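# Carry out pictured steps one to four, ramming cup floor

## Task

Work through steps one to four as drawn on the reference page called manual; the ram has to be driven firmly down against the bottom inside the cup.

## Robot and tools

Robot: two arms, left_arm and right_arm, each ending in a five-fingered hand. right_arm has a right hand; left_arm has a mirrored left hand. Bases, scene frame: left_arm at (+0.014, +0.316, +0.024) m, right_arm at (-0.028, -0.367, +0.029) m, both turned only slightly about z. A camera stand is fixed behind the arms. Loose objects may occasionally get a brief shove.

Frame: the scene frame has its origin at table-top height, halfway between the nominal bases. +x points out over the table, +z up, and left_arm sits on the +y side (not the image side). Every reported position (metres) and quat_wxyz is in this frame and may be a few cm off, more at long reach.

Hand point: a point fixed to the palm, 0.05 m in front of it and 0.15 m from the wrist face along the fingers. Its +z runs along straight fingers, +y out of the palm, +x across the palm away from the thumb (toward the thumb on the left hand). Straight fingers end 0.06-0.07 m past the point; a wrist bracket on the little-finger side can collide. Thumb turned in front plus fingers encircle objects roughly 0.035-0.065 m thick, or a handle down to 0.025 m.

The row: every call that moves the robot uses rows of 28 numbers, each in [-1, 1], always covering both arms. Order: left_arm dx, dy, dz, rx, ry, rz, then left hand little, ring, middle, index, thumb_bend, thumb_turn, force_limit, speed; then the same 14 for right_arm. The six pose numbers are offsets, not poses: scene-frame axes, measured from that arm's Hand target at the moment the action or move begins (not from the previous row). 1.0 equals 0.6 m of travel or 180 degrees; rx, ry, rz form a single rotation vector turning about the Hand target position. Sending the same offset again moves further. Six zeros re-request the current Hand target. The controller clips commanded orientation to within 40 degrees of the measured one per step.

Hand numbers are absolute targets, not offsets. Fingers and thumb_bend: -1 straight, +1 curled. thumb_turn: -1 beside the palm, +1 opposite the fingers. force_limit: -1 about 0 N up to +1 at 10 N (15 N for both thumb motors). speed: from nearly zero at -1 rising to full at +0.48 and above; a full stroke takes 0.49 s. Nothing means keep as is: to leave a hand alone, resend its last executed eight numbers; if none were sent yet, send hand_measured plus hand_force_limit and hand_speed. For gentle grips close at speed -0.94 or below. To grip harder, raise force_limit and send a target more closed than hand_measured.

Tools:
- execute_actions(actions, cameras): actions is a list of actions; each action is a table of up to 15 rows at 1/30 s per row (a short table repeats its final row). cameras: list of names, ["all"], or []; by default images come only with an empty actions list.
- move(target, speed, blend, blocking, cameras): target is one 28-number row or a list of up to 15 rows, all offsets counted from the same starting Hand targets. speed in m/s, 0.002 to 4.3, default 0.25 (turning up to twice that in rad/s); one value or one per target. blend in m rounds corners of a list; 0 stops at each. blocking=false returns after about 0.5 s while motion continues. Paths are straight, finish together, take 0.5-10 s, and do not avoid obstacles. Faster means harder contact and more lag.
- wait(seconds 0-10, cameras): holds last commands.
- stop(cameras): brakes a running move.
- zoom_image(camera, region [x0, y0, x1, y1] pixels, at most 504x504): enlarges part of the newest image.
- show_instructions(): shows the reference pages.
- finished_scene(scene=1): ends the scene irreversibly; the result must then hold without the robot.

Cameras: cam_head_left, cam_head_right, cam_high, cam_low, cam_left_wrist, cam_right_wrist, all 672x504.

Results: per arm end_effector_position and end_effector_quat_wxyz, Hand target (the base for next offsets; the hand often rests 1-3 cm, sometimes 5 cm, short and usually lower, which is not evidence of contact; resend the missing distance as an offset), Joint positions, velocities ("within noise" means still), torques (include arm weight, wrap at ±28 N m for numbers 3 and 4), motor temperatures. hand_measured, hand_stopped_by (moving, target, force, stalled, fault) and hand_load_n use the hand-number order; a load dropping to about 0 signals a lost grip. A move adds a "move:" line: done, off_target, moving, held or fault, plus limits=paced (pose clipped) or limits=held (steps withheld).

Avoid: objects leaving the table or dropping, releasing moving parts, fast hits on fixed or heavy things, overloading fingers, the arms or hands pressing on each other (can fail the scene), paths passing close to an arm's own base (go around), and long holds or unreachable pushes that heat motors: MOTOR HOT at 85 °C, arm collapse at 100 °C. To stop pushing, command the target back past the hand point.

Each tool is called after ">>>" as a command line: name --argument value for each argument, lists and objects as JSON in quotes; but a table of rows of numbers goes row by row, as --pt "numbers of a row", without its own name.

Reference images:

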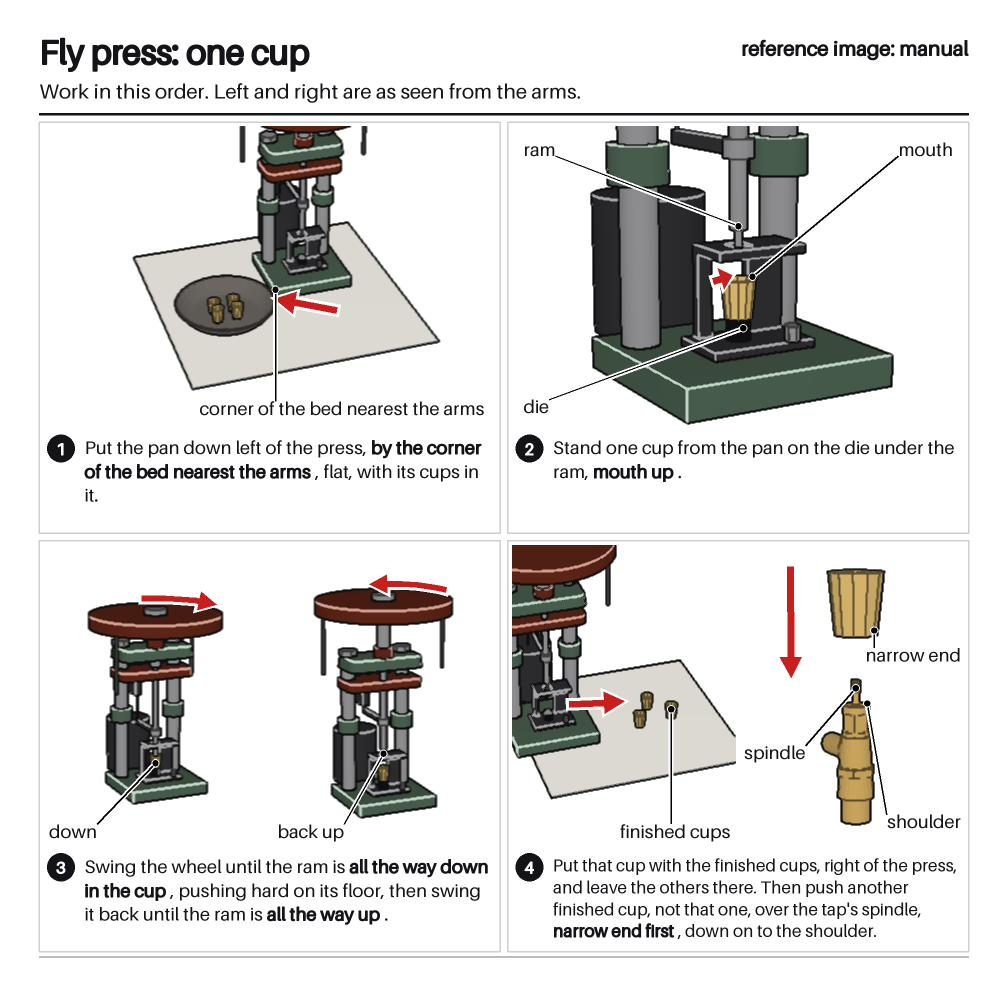

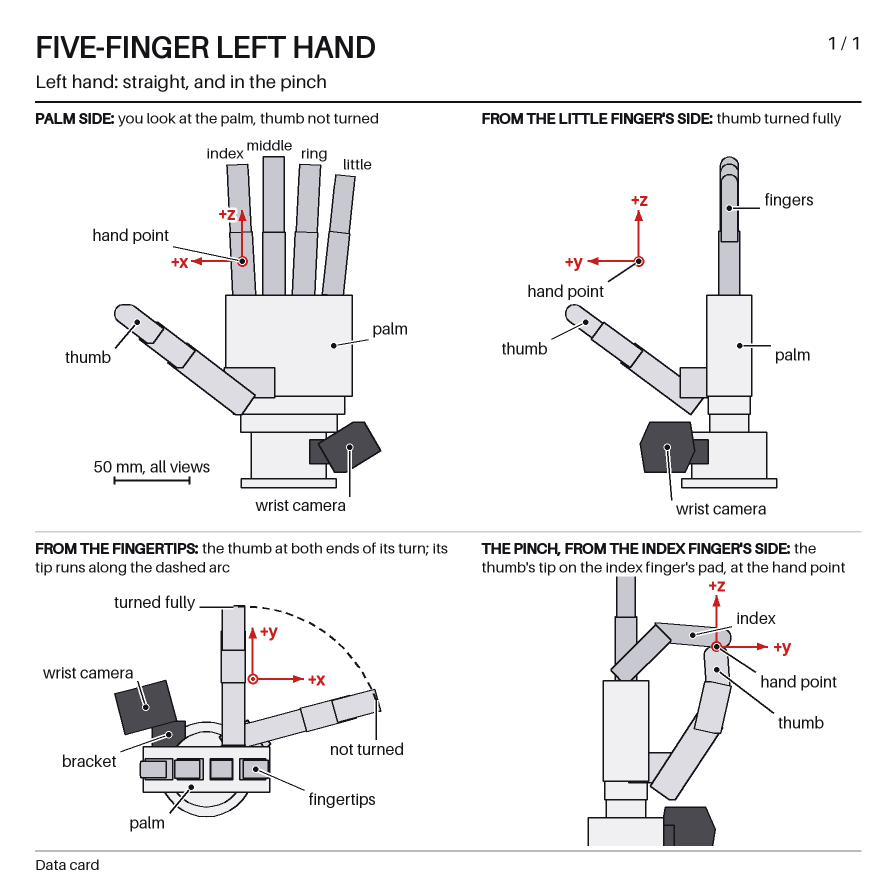

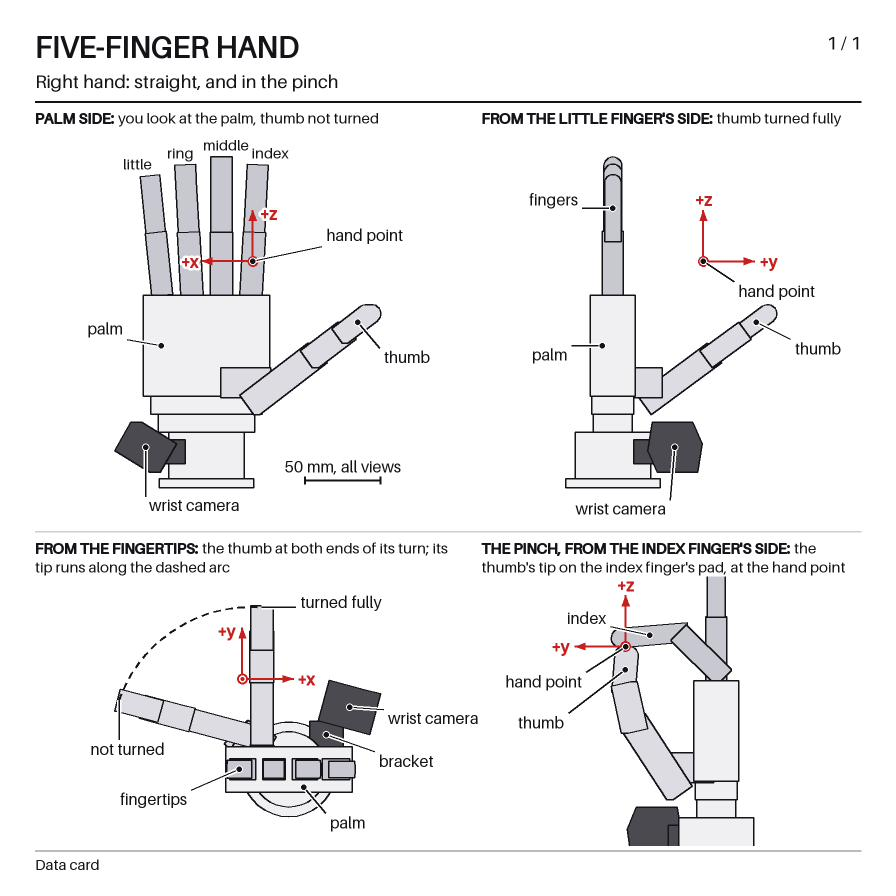

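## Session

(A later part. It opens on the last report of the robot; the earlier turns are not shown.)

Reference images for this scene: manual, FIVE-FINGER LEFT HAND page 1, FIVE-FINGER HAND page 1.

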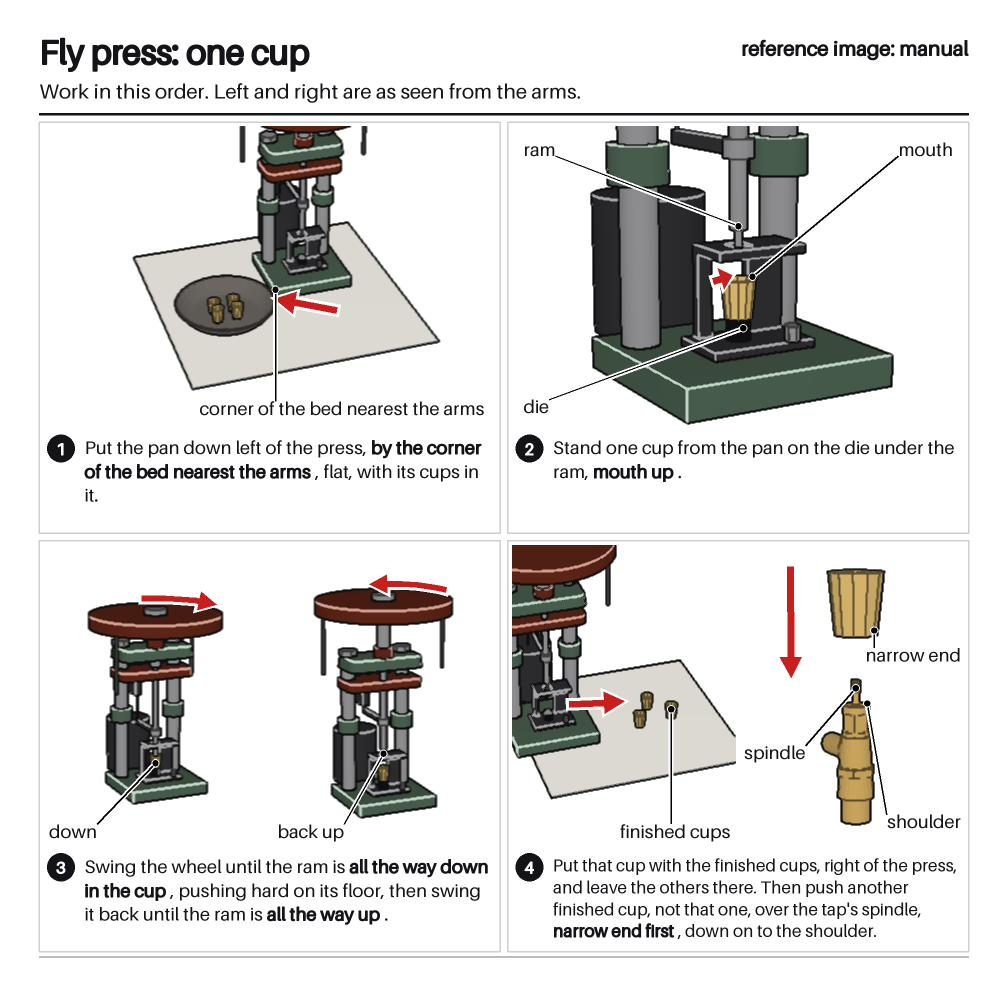

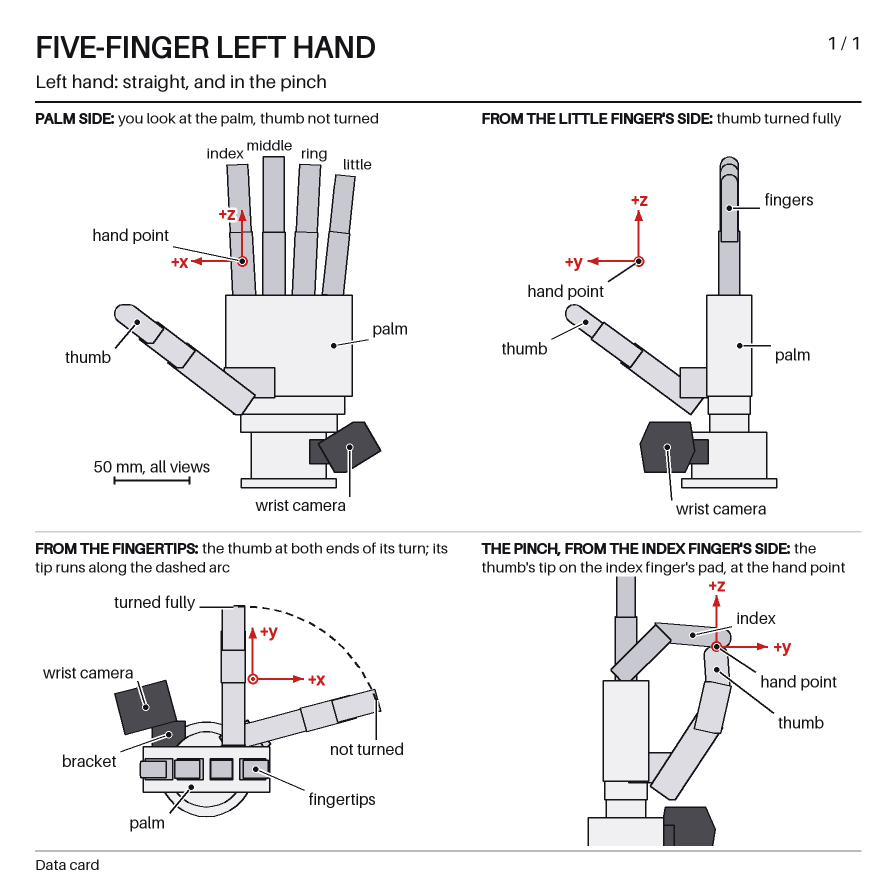

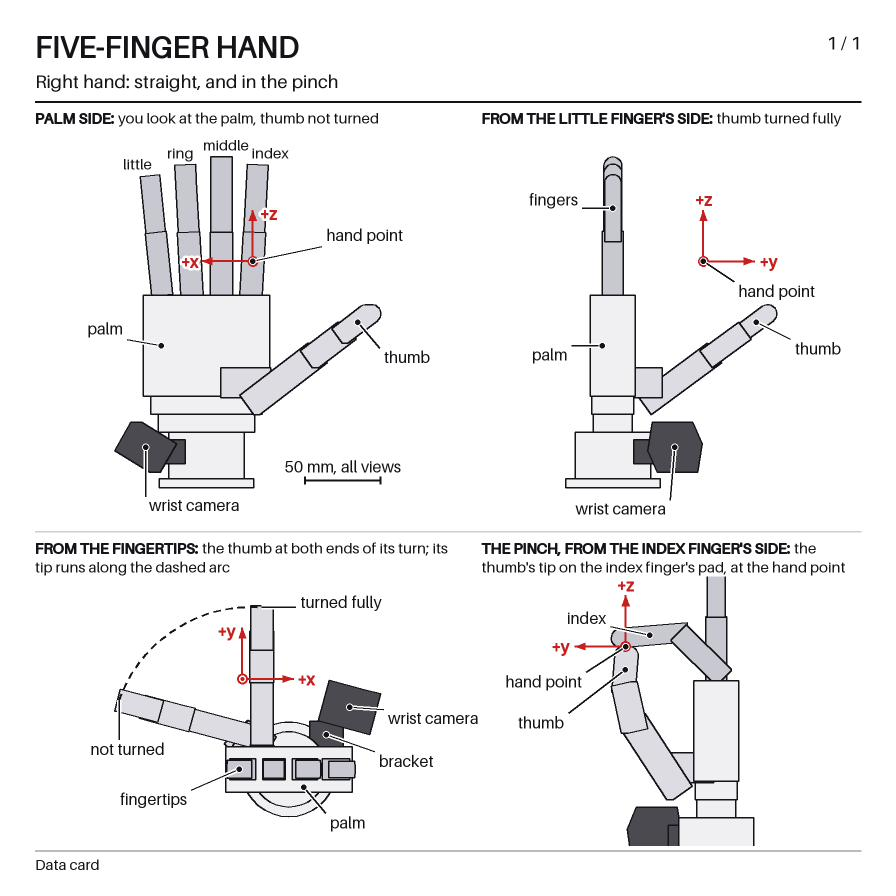

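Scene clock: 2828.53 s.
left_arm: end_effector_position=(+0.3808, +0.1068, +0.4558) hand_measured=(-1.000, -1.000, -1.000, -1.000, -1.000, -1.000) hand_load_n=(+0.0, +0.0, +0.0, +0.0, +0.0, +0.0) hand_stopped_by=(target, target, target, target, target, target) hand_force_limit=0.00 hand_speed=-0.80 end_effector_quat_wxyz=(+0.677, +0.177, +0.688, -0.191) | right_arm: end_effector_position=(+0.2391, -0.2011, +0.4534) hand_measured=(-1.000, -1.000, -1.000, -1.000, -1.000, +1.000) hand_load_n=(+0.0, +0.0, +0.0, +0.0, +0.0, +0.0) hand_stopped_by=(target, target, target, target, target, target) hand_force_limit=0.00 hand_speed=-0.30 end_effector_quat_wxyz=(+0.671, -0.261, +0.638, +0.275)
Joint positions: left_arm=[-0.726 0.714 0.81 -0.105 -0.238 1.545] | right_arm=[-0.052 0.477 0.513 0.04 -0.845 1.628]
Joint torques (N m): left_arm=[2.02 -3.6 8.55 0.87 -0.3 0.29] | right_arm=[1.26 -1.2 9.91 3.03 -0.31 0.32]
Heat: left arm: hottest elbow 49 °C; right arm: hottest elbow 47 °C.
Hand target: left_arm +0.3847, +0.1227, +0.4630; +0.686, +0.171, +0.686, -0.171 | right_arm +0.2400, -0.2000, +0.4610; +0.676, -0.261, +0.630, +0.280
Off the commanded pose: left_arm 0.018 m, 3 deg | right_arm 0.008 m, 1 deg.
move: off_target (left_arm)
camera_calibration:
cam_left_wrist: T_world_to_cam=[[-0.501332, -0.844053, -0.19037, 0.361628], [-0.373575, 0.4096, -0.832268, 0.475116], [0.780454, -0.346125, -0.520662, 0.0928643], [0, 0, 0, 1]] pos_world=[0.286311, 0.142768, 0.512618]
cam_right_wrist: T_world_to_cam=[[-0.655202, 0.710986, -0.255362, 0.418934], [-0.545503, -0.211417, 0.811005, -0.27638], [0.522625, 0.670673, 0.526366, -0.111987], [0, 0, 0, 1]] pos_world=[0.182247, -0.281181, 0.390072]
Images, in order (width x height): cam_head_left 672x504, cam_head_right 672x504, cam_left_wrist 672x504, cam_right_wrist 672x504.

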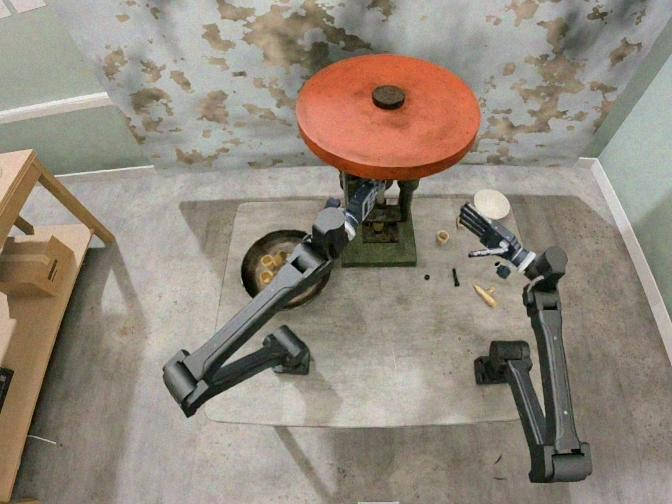

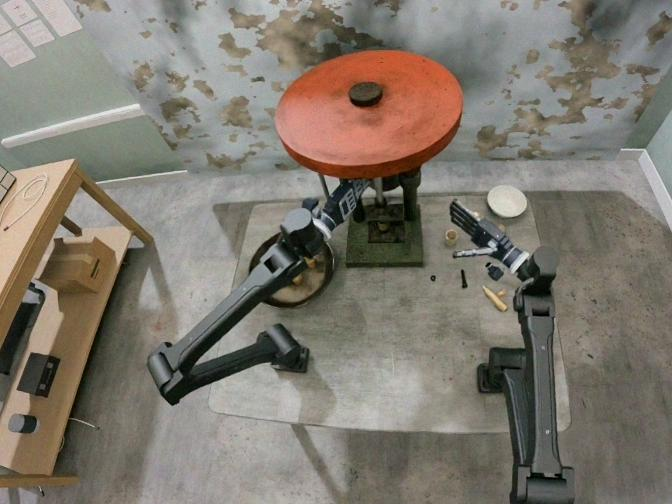

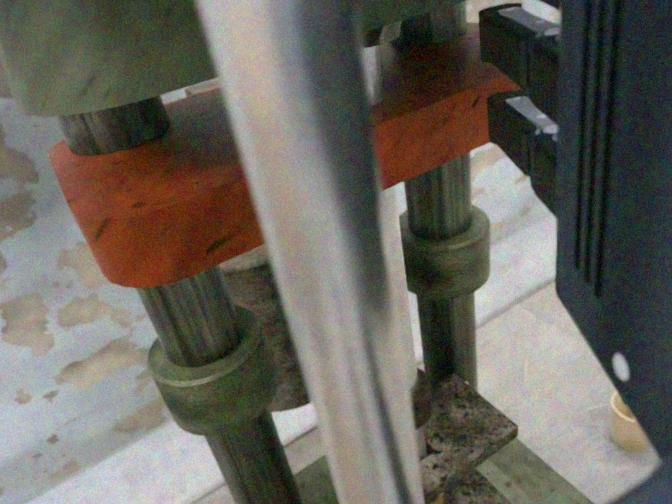

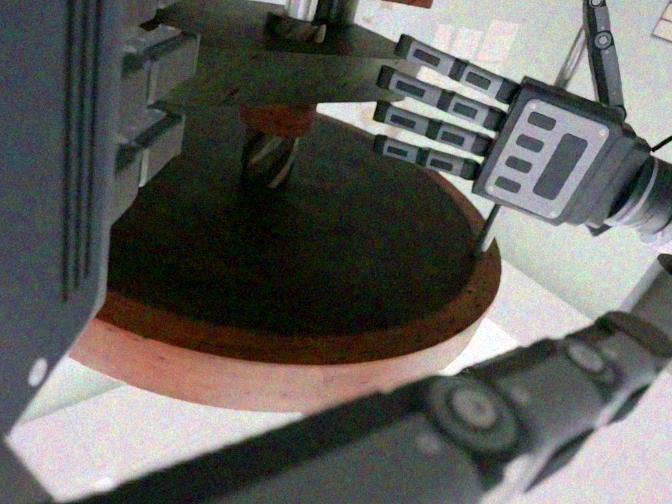

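>>> move --pt "0.025 0.0433 0 0 0 0 -1 -1 -1 -1 -1 -1 0.0 -0.8 0 0 0 0 0 0 -1 -1 -1 -1 -1 1.0 0.0 -0.3" --pt "0.025 0.0433 0 0 0 0 0.8 0.8 0.8 0.8 -1 -1 0.0 -0.5 0 0 0 0 0 0 -1 -1 -1 -1 -1 1.0 0.0 -0.3" --speed 0.04 --cameras '["cam_right_wrist","cam_left_wrist","cam_head_left"]'

Scene clock: 2839.40 s.
left_arm: end_effector_position=(+0.3987, +0.1348, +0.4526) hand_measured=(+0.800, +0.800, +0.800, +0.800, -1.000, -1.000) hand_load_n=(+0.0, +0.0, +0.0, +0.0, +0.0, +0.0) hand_stopped_by=(target, target, target, target, target, target) hand_force_limit=0.00 hand_speed=-0.50 end_effector_quat_wxyz=(+0.676, +0.177, +0.691, -0.186) | right_arm: end_effector_position=(+0.2391, -0.2011, +0.4534) hand_measured=(-1.000, -1.000, -1.000, -1.000, -1.000, +1.000) hand_load_n=(+0.0, +0.0, +0.0, +0.0, +0.0, +0.0) hand_stopped_by=(target, target, target, target, target, target) hand_force_limit=0.00 hand_speed=-0.30 end_effector_quat_wxyz=(+0.671, -0.261, +0.638, +0.275)
Joint positions: left_arm=[-0.591 0.704 0.803 -0.116 -0.11 1.551] | right_arm=[-0.052 0.477 0.513 0.04 -0.845 1.628]
Joint torques (N m): left_arm=[1.73 -3.72 8.76 0.96 -0.17 0.26] | right_arm=[1.32 -1.38 9.94 2.99 -0.32 0.33]
Heat: left arm: hottest elbow 49 °C; right arm: hottest elbow 47 °C.
Hand target: left_arm +0.3997, +0.1487, +0.4630; +0.686, +0.171, +0.686, -0.171 | right_arm +0.2400, -0.2000, +0.4610; +0.676, -0.261, +0.630, +0.280
Off the commanded pose: left_arm 0.017 m, 2 deg | right_arm 0.008 m, 1 deg.
move: off_target (left_arm); target 2's new numbers were sent with left_arm's hand 0.017 m and 2 deg from that target
camera_calibration:
cam_left_wrist: T_world_to_cam=[[-0.495678, -0.84609, -0.196049, 0.394291], [-0.379877, 0.414203, -0.827121, 0.467333], [0.781023, -0.335511, -0.526722, 0.0880252], [0, 0, 0, 1]] pos_world=[0.304221, 0.169568, 0.510206]
cam_right_wrist: T_world_to_cam=[[-0.655202, 0.710986, -0.255362, 0.418934], [-0.545503, -0.211417, 0.811005, -0.27638], [0.522625, 0.670673, 0.526366, -0.111987], [0, 0, 0, 1]] pos_world=[0.182247, -0.281181, 0.390072]
Images, in order (width x height): cam_head_left 672x504, cam_left_wrist 672x504, cam_right_wrist 672x504.

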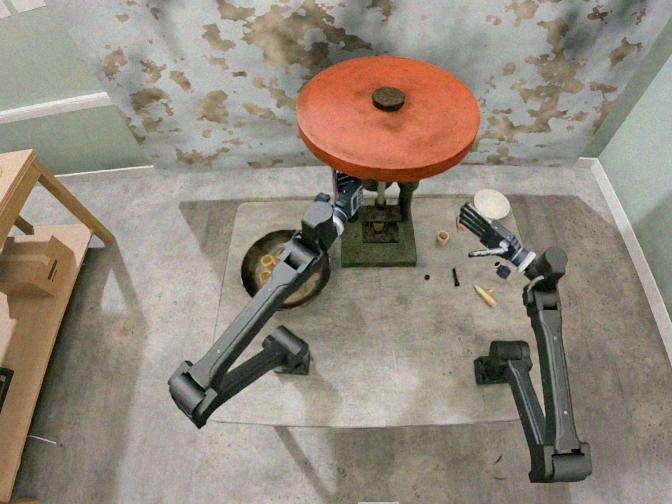

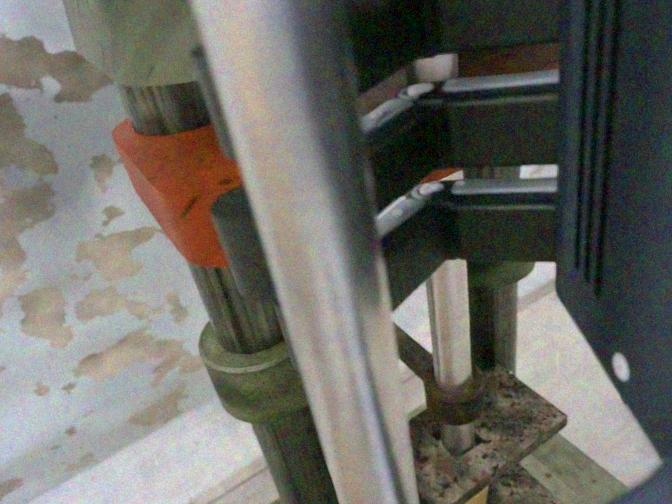

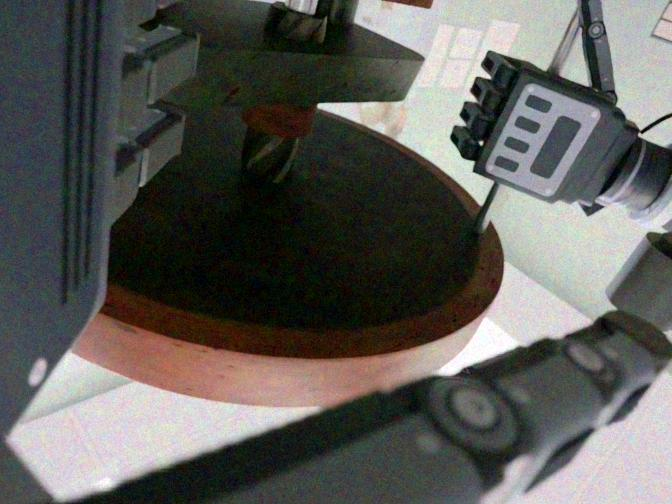

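>>> move --pt "-0.0292 -0.05 0 0 0 0 -1 -1 -1 -1 -1 -1 0.0 -0.3 0 0 0 0 0 0 -1 -1 -1 -1 -1 1.0 0.0 -0.3" --pt "-0.0292 -0.05 -0.1 0 0 0 -1 -1 -1 -1 -1 -1 0.0 -0.3 0 0 0 0 0 0 -1 -1 -1 -1 -1 1.0 0.0 -0.3" --pt "0.0032 0.0115 -0.1 0 0 -0.0667 -1 -1 -1 -1 -1 -1 0.0 -0.3 0 0 0 0 0 0 -1 -1 -1 -1 -1 1.0 0.0 -0.3" --speed 0.06 --cameras '["cam_right_wrist","cam_left_wrist","cam_head_left","cam_head_right"]'

>>> zoom_image --camera "cam_head_left" --region '[290, 140, 430, 280]'

>>> zoom_image --camera "cam_head_right" --region '[280, 140, 420, 280]'

Scene clock: 2895.63 s.
left_arm: end_effector_position=(+0.4018, +0.1490, +0.3944) hand_measured=(-1.000, -1.000, -1.000, -1.000, -1.000, -1.000) hand_load_n=(+0.0, +0.0, +0.0, +0.0, +0.0, +0.0) hand_stopped_by=(target, target, target, target, target, target) hand_force_limit=0.00 hand_speed=-0.30 end_effector_quat_wxyz=(+0.656, +0.240, +0.671, -0.249) | right_arm: end_effector_position=(+0.2391, -0.2011, +0.4534) hand_measured=(-1.000, -1.000, -1.000, -1.000, -1.000, +1.000) hand_load_n=(+0.0, +0.0, +0.0, +0.0, +0.0, +0.0) hand_stopped_by=(target, target, target, target, target, target) hand_force_limit=0.00 hand_speed=-0.30 end_effector_quat_wxyz=(+0.671, -0.261, +0.638, +0.275)
Joint positions: left_arm=[-0.364 0.656 0.634 0.005 0.304 1.556] | right_arm=[-0.052 0.477 0.513 0.04 -0.845 1.628]
Joint torques (N m): left_arm=[1.49 -2.96 8.51 1.22 0.08 0.18] | right_arm=[1.44 -1.32 9.98 3 -0.32 0.32]
Motor temperatures (°C): left_arm=[30 29 50 28 27 28] | right_arm=[25 29 47 30 27 29]
Heat: left arm: hottest elbow 50 °C; right arm: hottest elbow 47 °C.
Hand target: left_arm +0.4016, +0.1556, +0.4030; +0.664, +0.242, +0.665, -0.241 | right_arm +0.2400, -0.2000, +0.4610; +0.676, -0.261, +0.630, +0.280
Off the commanded pose: left_arm 0.011 m, 2 deg | right_arm 0.008 m, 1 deg.
move: off_target (left_arm)
camera_calibration:
cam_left_wrist: T_world_to_cam=[[-0.644662, -0.73949, -0.193816, 0.439426], [-0.296936, 0.475844, -0.82789, 0.372271], [0.704443, -0.476159, -0.52634, 0.111225], [0, 0, 0, 1]] pos_world=[0.315471, 0.200769, 0.451909]
cam_right_wrist: T_world_to_cam=[[-0.655202, 0.710986, -0.255362, 0.418934], [-0.545503, -0.211417, 0.811005, -0.27638], [0.522625, 0.670673, 0.526366, -0.111987], [0, 0, 0, 1]] pos_world=[0.182247, -0.281181, 0.390072]
Images, in order (width x height): cam_head_left 672x504, cam_head_right 672x504, cam_left_wrist 672x504, cam_right_wrist 672x504.

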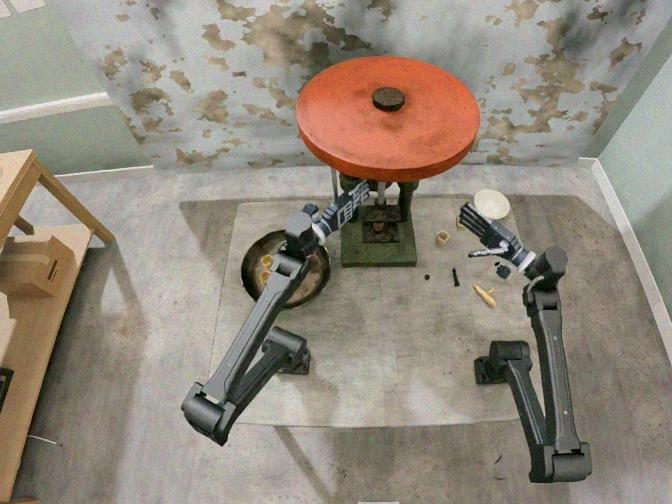

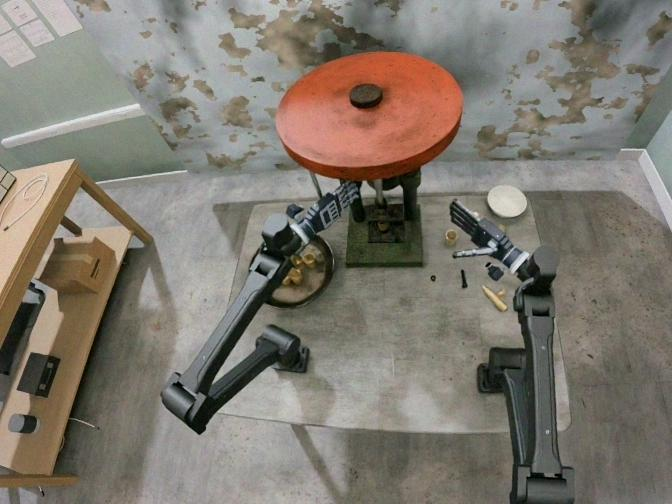

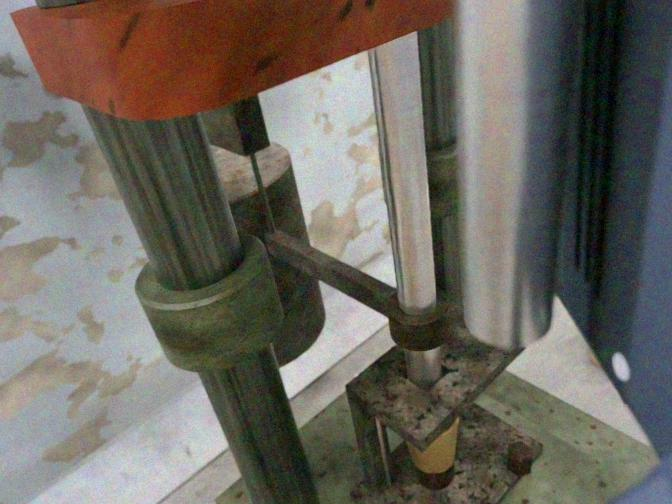

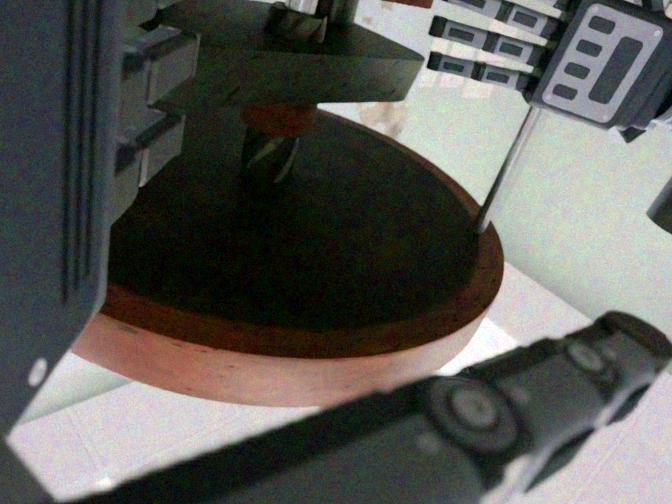

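Scaled by 3.600.

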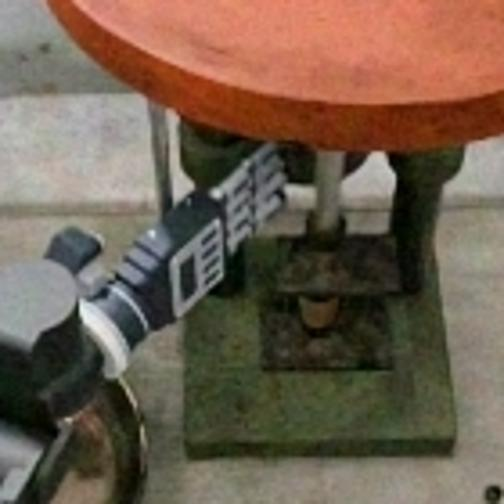

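Scaled by 3.600.

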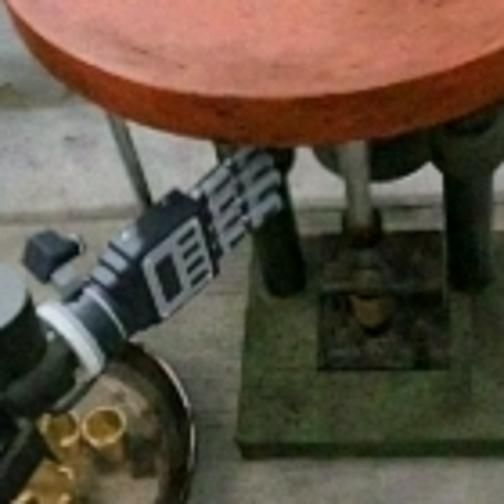

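>>> move --pt "0.0217 0.0253 0 0 0 0 -1 -1 -1 -1 -1 -1 0.0 -0.3 0 0 0 0 0 0 -1 -1 -1 -1 -1 1.0 0.0 -0.3" --pt "0.0217 0.0253 0 0 0 0 0.8 0.8 0.8 0.8 -1 -1 0.0 -0.5 0 0 0 0 0 0 -1 -1 -1 -1 -1 1.0 0.0 -0.3" --pt "0.1023 0.074 -0.01 0 0 -0.0833 0.8 0.8 0.8 0.8 -1 -1 0.0 -0.5 0 0 0 0 0 0 -1 -1 -1 -1 -1 1.0 0.0 -0.3" --speed 0.05 --cameras '["cam_right_wrist","cam_left_wrist","cam_head_left","cam_head_right"]'

Scene clock: 2917.07 s.
left_arm: end_effector_position=(+0.4459, +0.1848, +0.3567) hand_measured=(+0.800, +0.800, +0.800, +0.800, -1.000, -1.000) hand_load_n=(+0.0, +0.0, +0.0, +0.0, +0.5, +0.0) hand_stopped_by=(target, target, target, target, target, target) hand_force_limit=0.00 hand_speed=-0.50 end_effector_quat_wxyz=(+0.595, +0.328, +0.644, -0.351) | right_arm: end_effector_position=(+0.2391, -0.2011, +0.4534) hand_measured=(-1.000, -1.000, -1.000, -1.000, -1.000, +1.000) hand_load_n=(+0.5, +0.0, +0.0, +0.0, +0.0, -0.5) hand_stopped_by=(target, target, target, target, target, target) hand_force_limit=0.00 hand_speed=-0.30 end_effector_quat_wxyz=(+0.671, -0.261, +0.638, +0.275)
Joint positions: left_arm=[0.041 0.879 0.66 0.133 1.005 1.582] | right_arm=[-0.052 0.477 0.513 0.04 -0.845 1.628]
Joint torques (N m): left_arm=[2.37 -3.72 12.04 2.3 -0.25 0.03] | right_arm=[1.14 -1.2 9.94 3.04 -0.32 0.32]
Heat: left arm: hottest elbow 50 °C; right arm: hottest elbow 47 °C.
Hand target: left_arm +0.4630, +0.2000, +0.3970; +0.627, +0.327, +0.627, -0.326 | right_arm +0.2400, -0.2000, +0.4610; +0.676, -0.261, +0.630, +0.280
Off the commanded pose: left_arm 0.046 m, 5 deg | right_arm 0.008 m, 1 deg.
move: off_target (left_arm); target 2's new numbers were sent with left_arm's hand 0.020 m and 3 deg from that target
camera_calibration:
cam_left_wrist: T_world_to_cam=[[-0.841362, -0.518452, -0.152702, 0.519242], [-0.186991, 0.544318, -0.817773, 0.271849], [0.507094, -0.659489, -0.554914, 0.209458], [0, 0, 0, 1]] pos_world=[0.381489, 0.259365, 0.417831]
cam_right_wrist: T_world_to_cam=[[-0.655202, 0.710986, -0.255362, 0.418934], [-0.545503, -0.211417, 0.811005, -0.27638], [0.522625, 0.670673, 0.526366, -0.111987], [0, 0, 0, 1]] pos_world=[0.182247, -0.281181, 0.390072]
Images, in order (width x height): cam_head_left 672x504, cam_head_right 672x504, cam_left_wrist 672x504, cam_right_wrist 672x504.

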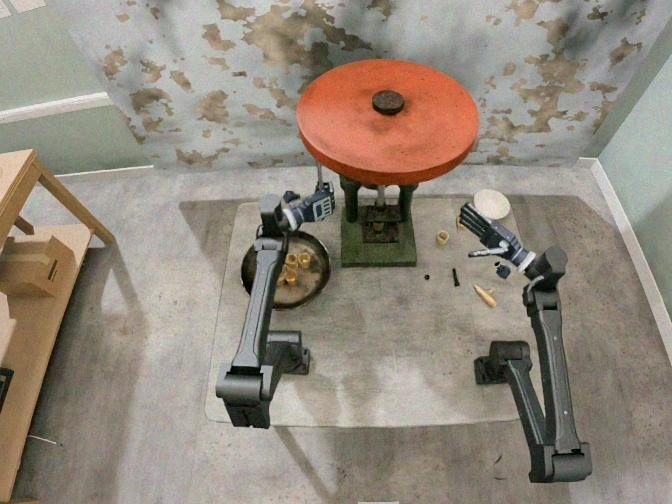

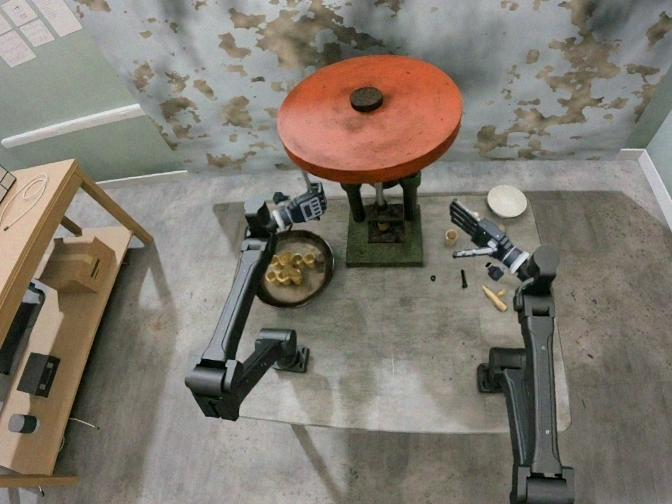

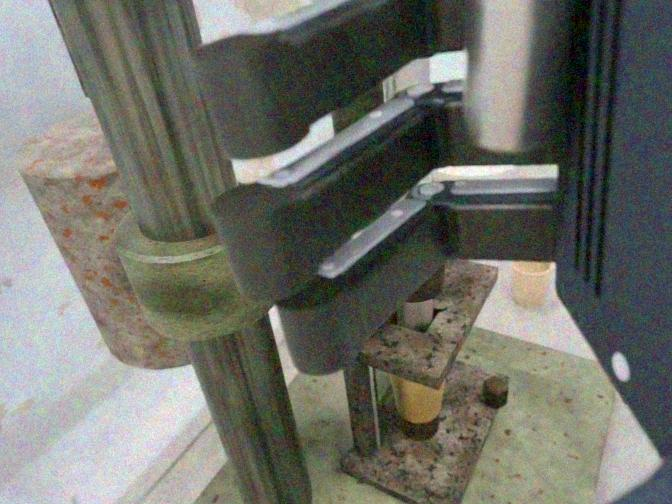

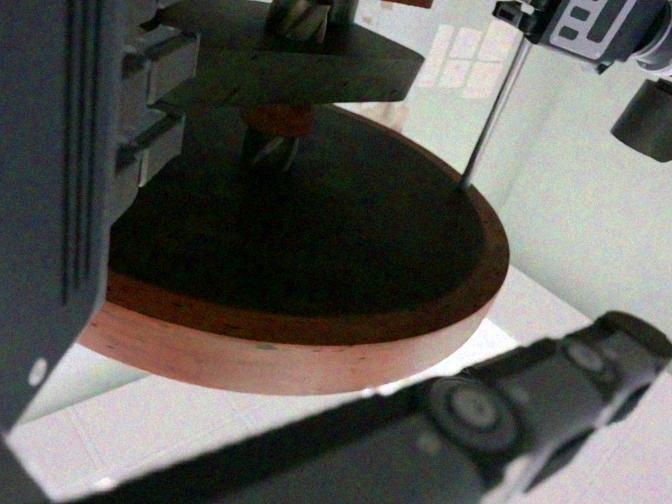

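>>> move --pt "0 0 0.07 0 0 0 0.8 0.8 0.8 0.8 -1 -1 0.0 -0.5 0 0 0 0 0 0 -1 -1 -1 -1 -1 1.0 0.0 -0.3" --pt "0.0867 0.01 0.06 0 0 -0.0833 0.8 0.8 0.8 0.8 -1 -1 0.0 -0.5 0 0 0 0 0 0 -1 -1 -1 -1 -1 1.0 0.0 -0.3" --speed 0.05 --cameras '["cam_right_wrist","cam_left_wrist","cam_head_left","cam_head_right"]'

Scene clock: 2928.43 s.
left_arm: end_effector_position=(+0.4671, +0.1745, +0.4007) hand_measured=(+0.800, +0.800, +0.800, +0.800, -1.000, -1.000) hand_load_n=(+0.0, +0.0, +0.0, +0.0, +0.0, +0.0) hand_stopped_by=(target, target, target, target, target, target) hand_force_limit=0.00 hand_speed=-0.50 end_effector_quat_wxyz=(+0.548, +0.435, +0.563, -0.440) | right_arm: end_effector_position=(+0.2391, -0.2011, +0.4534) hand_measured=(-1.000, -1.000, -1.000, -1.000, -1.000, +1.000) hand_load_n=(+0.5, +0.0, +0.0, +0.0, -0.5, +0.0) hand_stopped_by=(target, target, target, target, target, target) hand_force_limit=0.00 hand_speed=-0.30 end_effector_quat_wxyz=(+0.671, -0.261, +0.638, +0.275)
Joint positions: left_arm=[0.135 1.08 0.872 0.12 1.428 1.639] | right_arm=[-0.052 0.477 0.513 0.04 -0.845 1.628]
Joint torques (N m): left_arm=[4.01 -1.9 14.71 1.63 -2.1 -0.41] | right_arm=[1.32 -1.2 9.95 3.03 -0.31 0.32]
Heat: left arm: hottest elbow 51 °C; right arm: hottest elbow 47 °C.
Hand target: left_arm +0.5150, +0.2060, +0.4330; +0.579, +0.406, +0.579, -0.405 | right_arm +0.2400, -0.2000, +0.4610; +0.676, -0.261, +0.630, +0.280
Off the commanded pose: left_arm 0.066 m, 7 deg | right_arm 0.008 m, 1 deg.
move: off_target (left_arm)
camera_calibration:
cam_left_wrist: T_world_to_cam=[[-0.955346, -0.221845, -0.195192, 0.557008], [0.0401862, 0.556886, -0.829616, 0.213859], [0.292745, -0.800414, -0.523104, 0.32836], [0, 0, 0, 1]] pos_world=[0.427415, 0.267298, 0.45791]
cam_right_wrist: T_world_to_cam=[[-0.655202, 0.710986, -0.255362, 0.418934], [-0.545503, -0.211417, 0.811005, -0.27638], [0.522625, 0.670673, 0.526366, -0.111987], [0, 0, 0, 1]] pos_world=[0.182247, -0.281181, 0.390072]
Images, in order (width x height): cam_head_left 672x504, cam_head_right 672x504, cam_left_wrist 672x504, cam_right_wrist 672x504.

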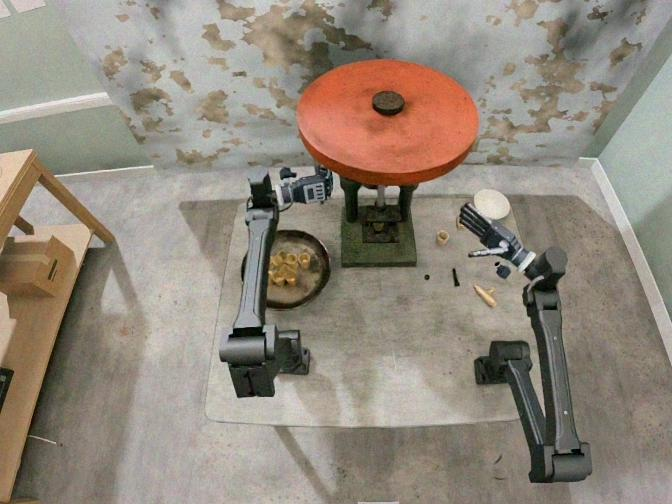

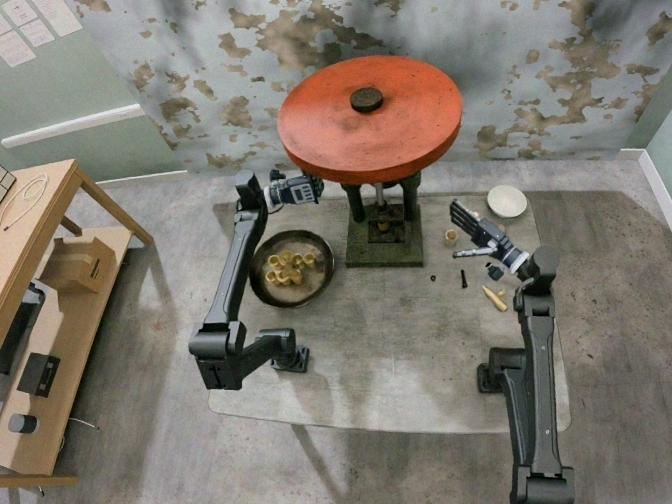

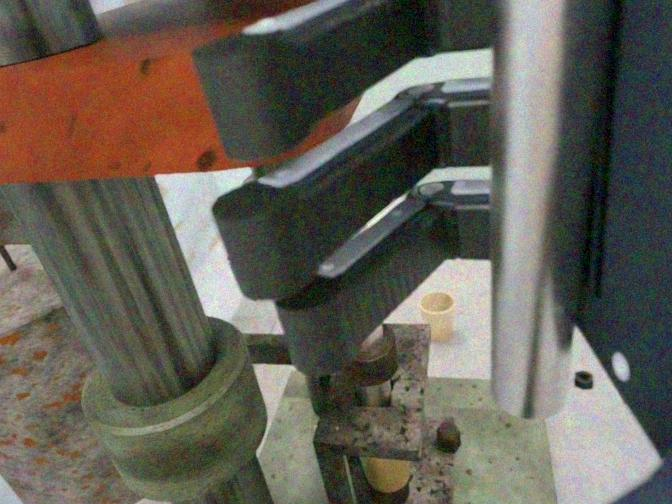

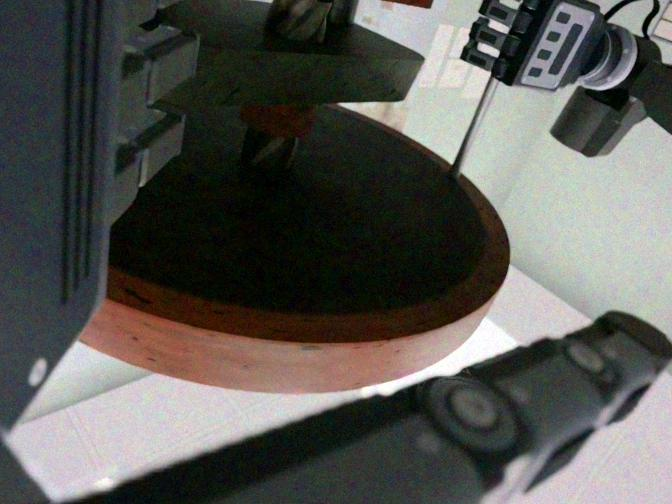

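>>> zoom_image --camera "cam_left_wrist" --region '[180, 250, 560, 504]'

>>> zoom_image --camera "cam_head_left" --region '[290, 140, 430, 280]'

>>> zoom_image --camera "cam_head_right" --region '[280, 140, 440, 280]'

Scaled by 1.326.

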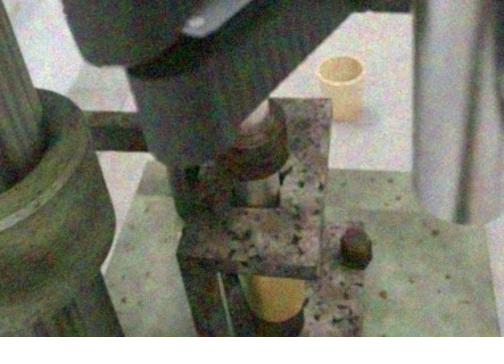

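Scaled by 3.600.

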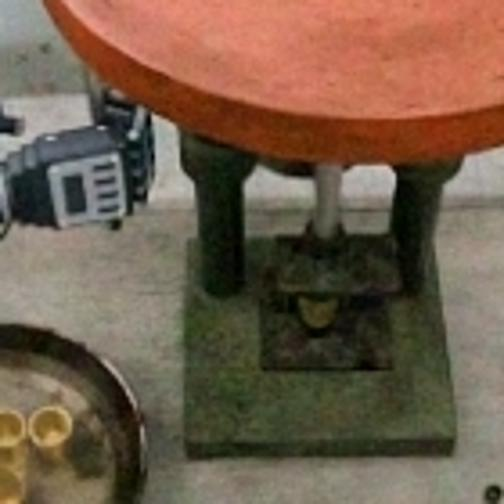

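Scaled by 3.150.

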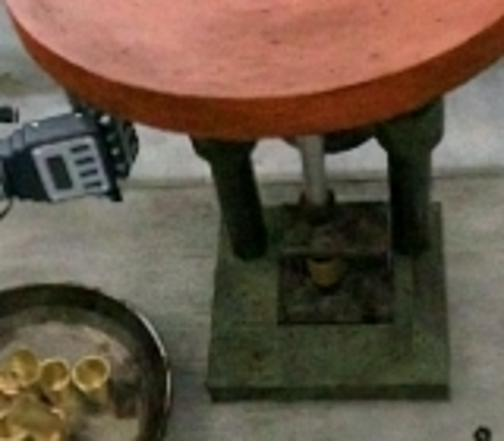

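>>> move --pt "0 0 0 0 0 0 0.8 0.8 0.8 0.8 -1 -1 0.0 -0.5 0.0333 0 -0.15 -0.3535 -0.3535 0 -1 -1 -1 -1 -1 1.0 0.0 -0.3" --pt "0 0 0 0 0 0 0.8 0.8 0.8 0.8 -1 -1 0.0 -0.5 0.1 0.0 -0.25 -0.7068 -0.7068 -0.0352 -1 -1 -1 -1 -1 1.0 0.0 -0.3" --speed 0.4 --blend '[0.03,0]' --cameras '["cam_right_wrist","cam_left_wrist","cam_head_left"]'

Scene clock: 2994.47 s.
left_arm: end_effector_position=(+0.4671, +0.1746, +0.4008) hand_measured=(+0.800, +0.800, +0.800, +0.800, -1.000, -1.000) hand_load_n=(+0.0, +0.0, +0.0, +0.5, +0.0, +0.5) hand_stopped_by=(target, target, target, target, target, target) hand_force_limit=0.00 hand_speed=-0.50 end_effector_quat_wxyz=(+0.549, +0.435, +0.563, -0.439) | right_arm: end_effector_position=(+0.2968, -0.2037, +0.2994) hand_measured=(-1.000, -1.000, -1.000, -1.000, -1.000, +1.000) hand_load_n=(+0.0, +0.0, +0.0, +0.0, +0.0, +0.0) hand_stopped_by=(target, target, target, target, target, target) hand_force_limit=0.00 hand_speed=-0.30 end_effector_quat_wxyz=(-0.276, +0.667, +0.262, +0.640)
Joint positions: left_arm=[0.135 1.08 0.872 0.12 1.428 1.64] | right_arm=[0.46 0.435 0.329 0.076 -0.339 -1.548]
Joint torques (N m): left_arm=[4.13 -1.85 14.75 1.57 -2.09 -0.4] | right_arm=[1.55 -1.03 10.19 3.48 0.01 -0.12]
Motor temperatures (°C): left_arm=[30 29 58 28 35 28] | right_arm=[25 29 47 30 26 29]
Heat: left arm: hottest elbow 58 °C; right arm: hottest elbow 47 °C.
Hand target: left_arm +0.5150, +0.2060, +0.4330; +0.579, +0.406, +0.579, -0.405 | right_arm +0.3000, -0.2000, +0.3110; -0.271, +0.653, +0.270, +0.653
Off the commanded pose: left_arm 0.066 m, 7 deg | right_arm 0.013 m, 3 deg.
move: off_target (left_arm, right_arm)
camera_calibration:
cam_left_wrist: T_world_to_cam=[[-0.955079, -0.221737, -0.196614, 0.557421], [0.0413679, 0.5572, -0.829347, 0.21315], [0.29345, -0.800226, -0.522997, 0.327988], [0, 0, 0, 1]] pos_world=[0.427315, 0.267298, 0.457909]
cam_right_wrist: T_world_to_cam=[[0.704909, -0.672982, 0.22405, -0.409873], [-0.2244, -0.511245, -0.829622, 0.21426], [0.672865, 0.534532, -0.511399, 0.179039], [0, 0, 0, 1]] pos_world=[0.216535, -0.262, 0.361147]
Images, in order (width x height): cam_head_left 672x504, cam_left_wrist 672x504, cam_right_wrist 672x504.

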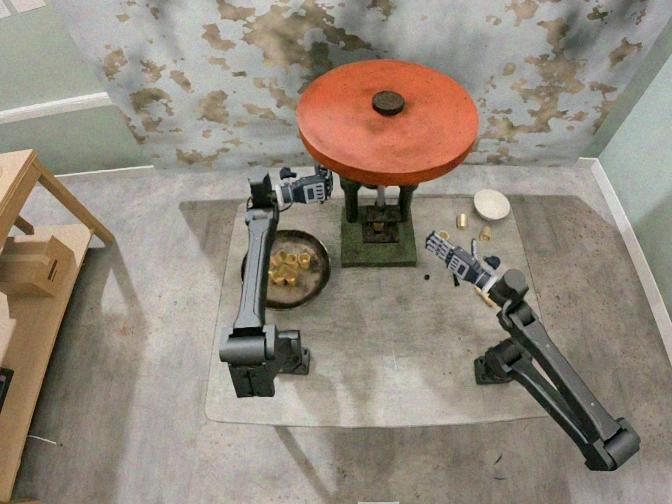

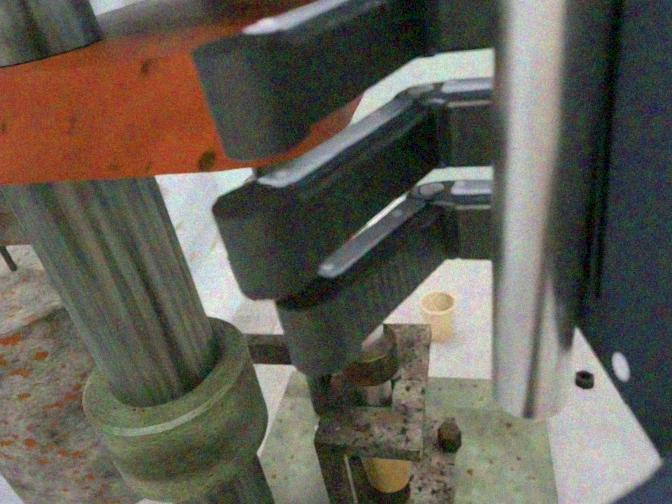

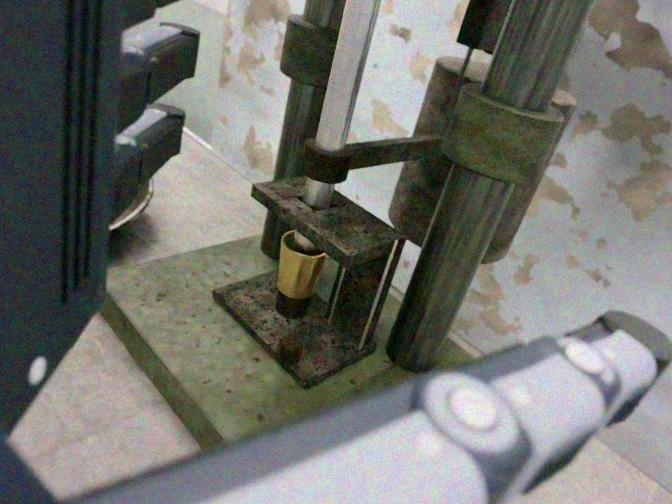

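>>> zoom_image --camera "cam_right_wrist" --region '[200, 100, 420, 400]'

Scaled by 1.680.

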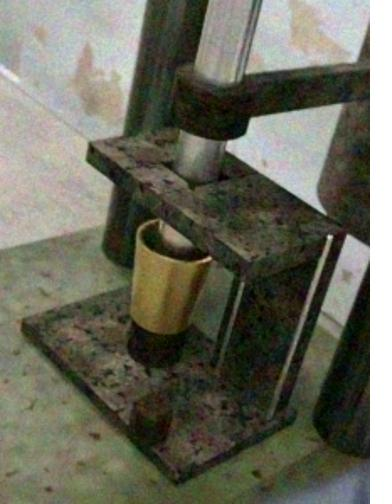

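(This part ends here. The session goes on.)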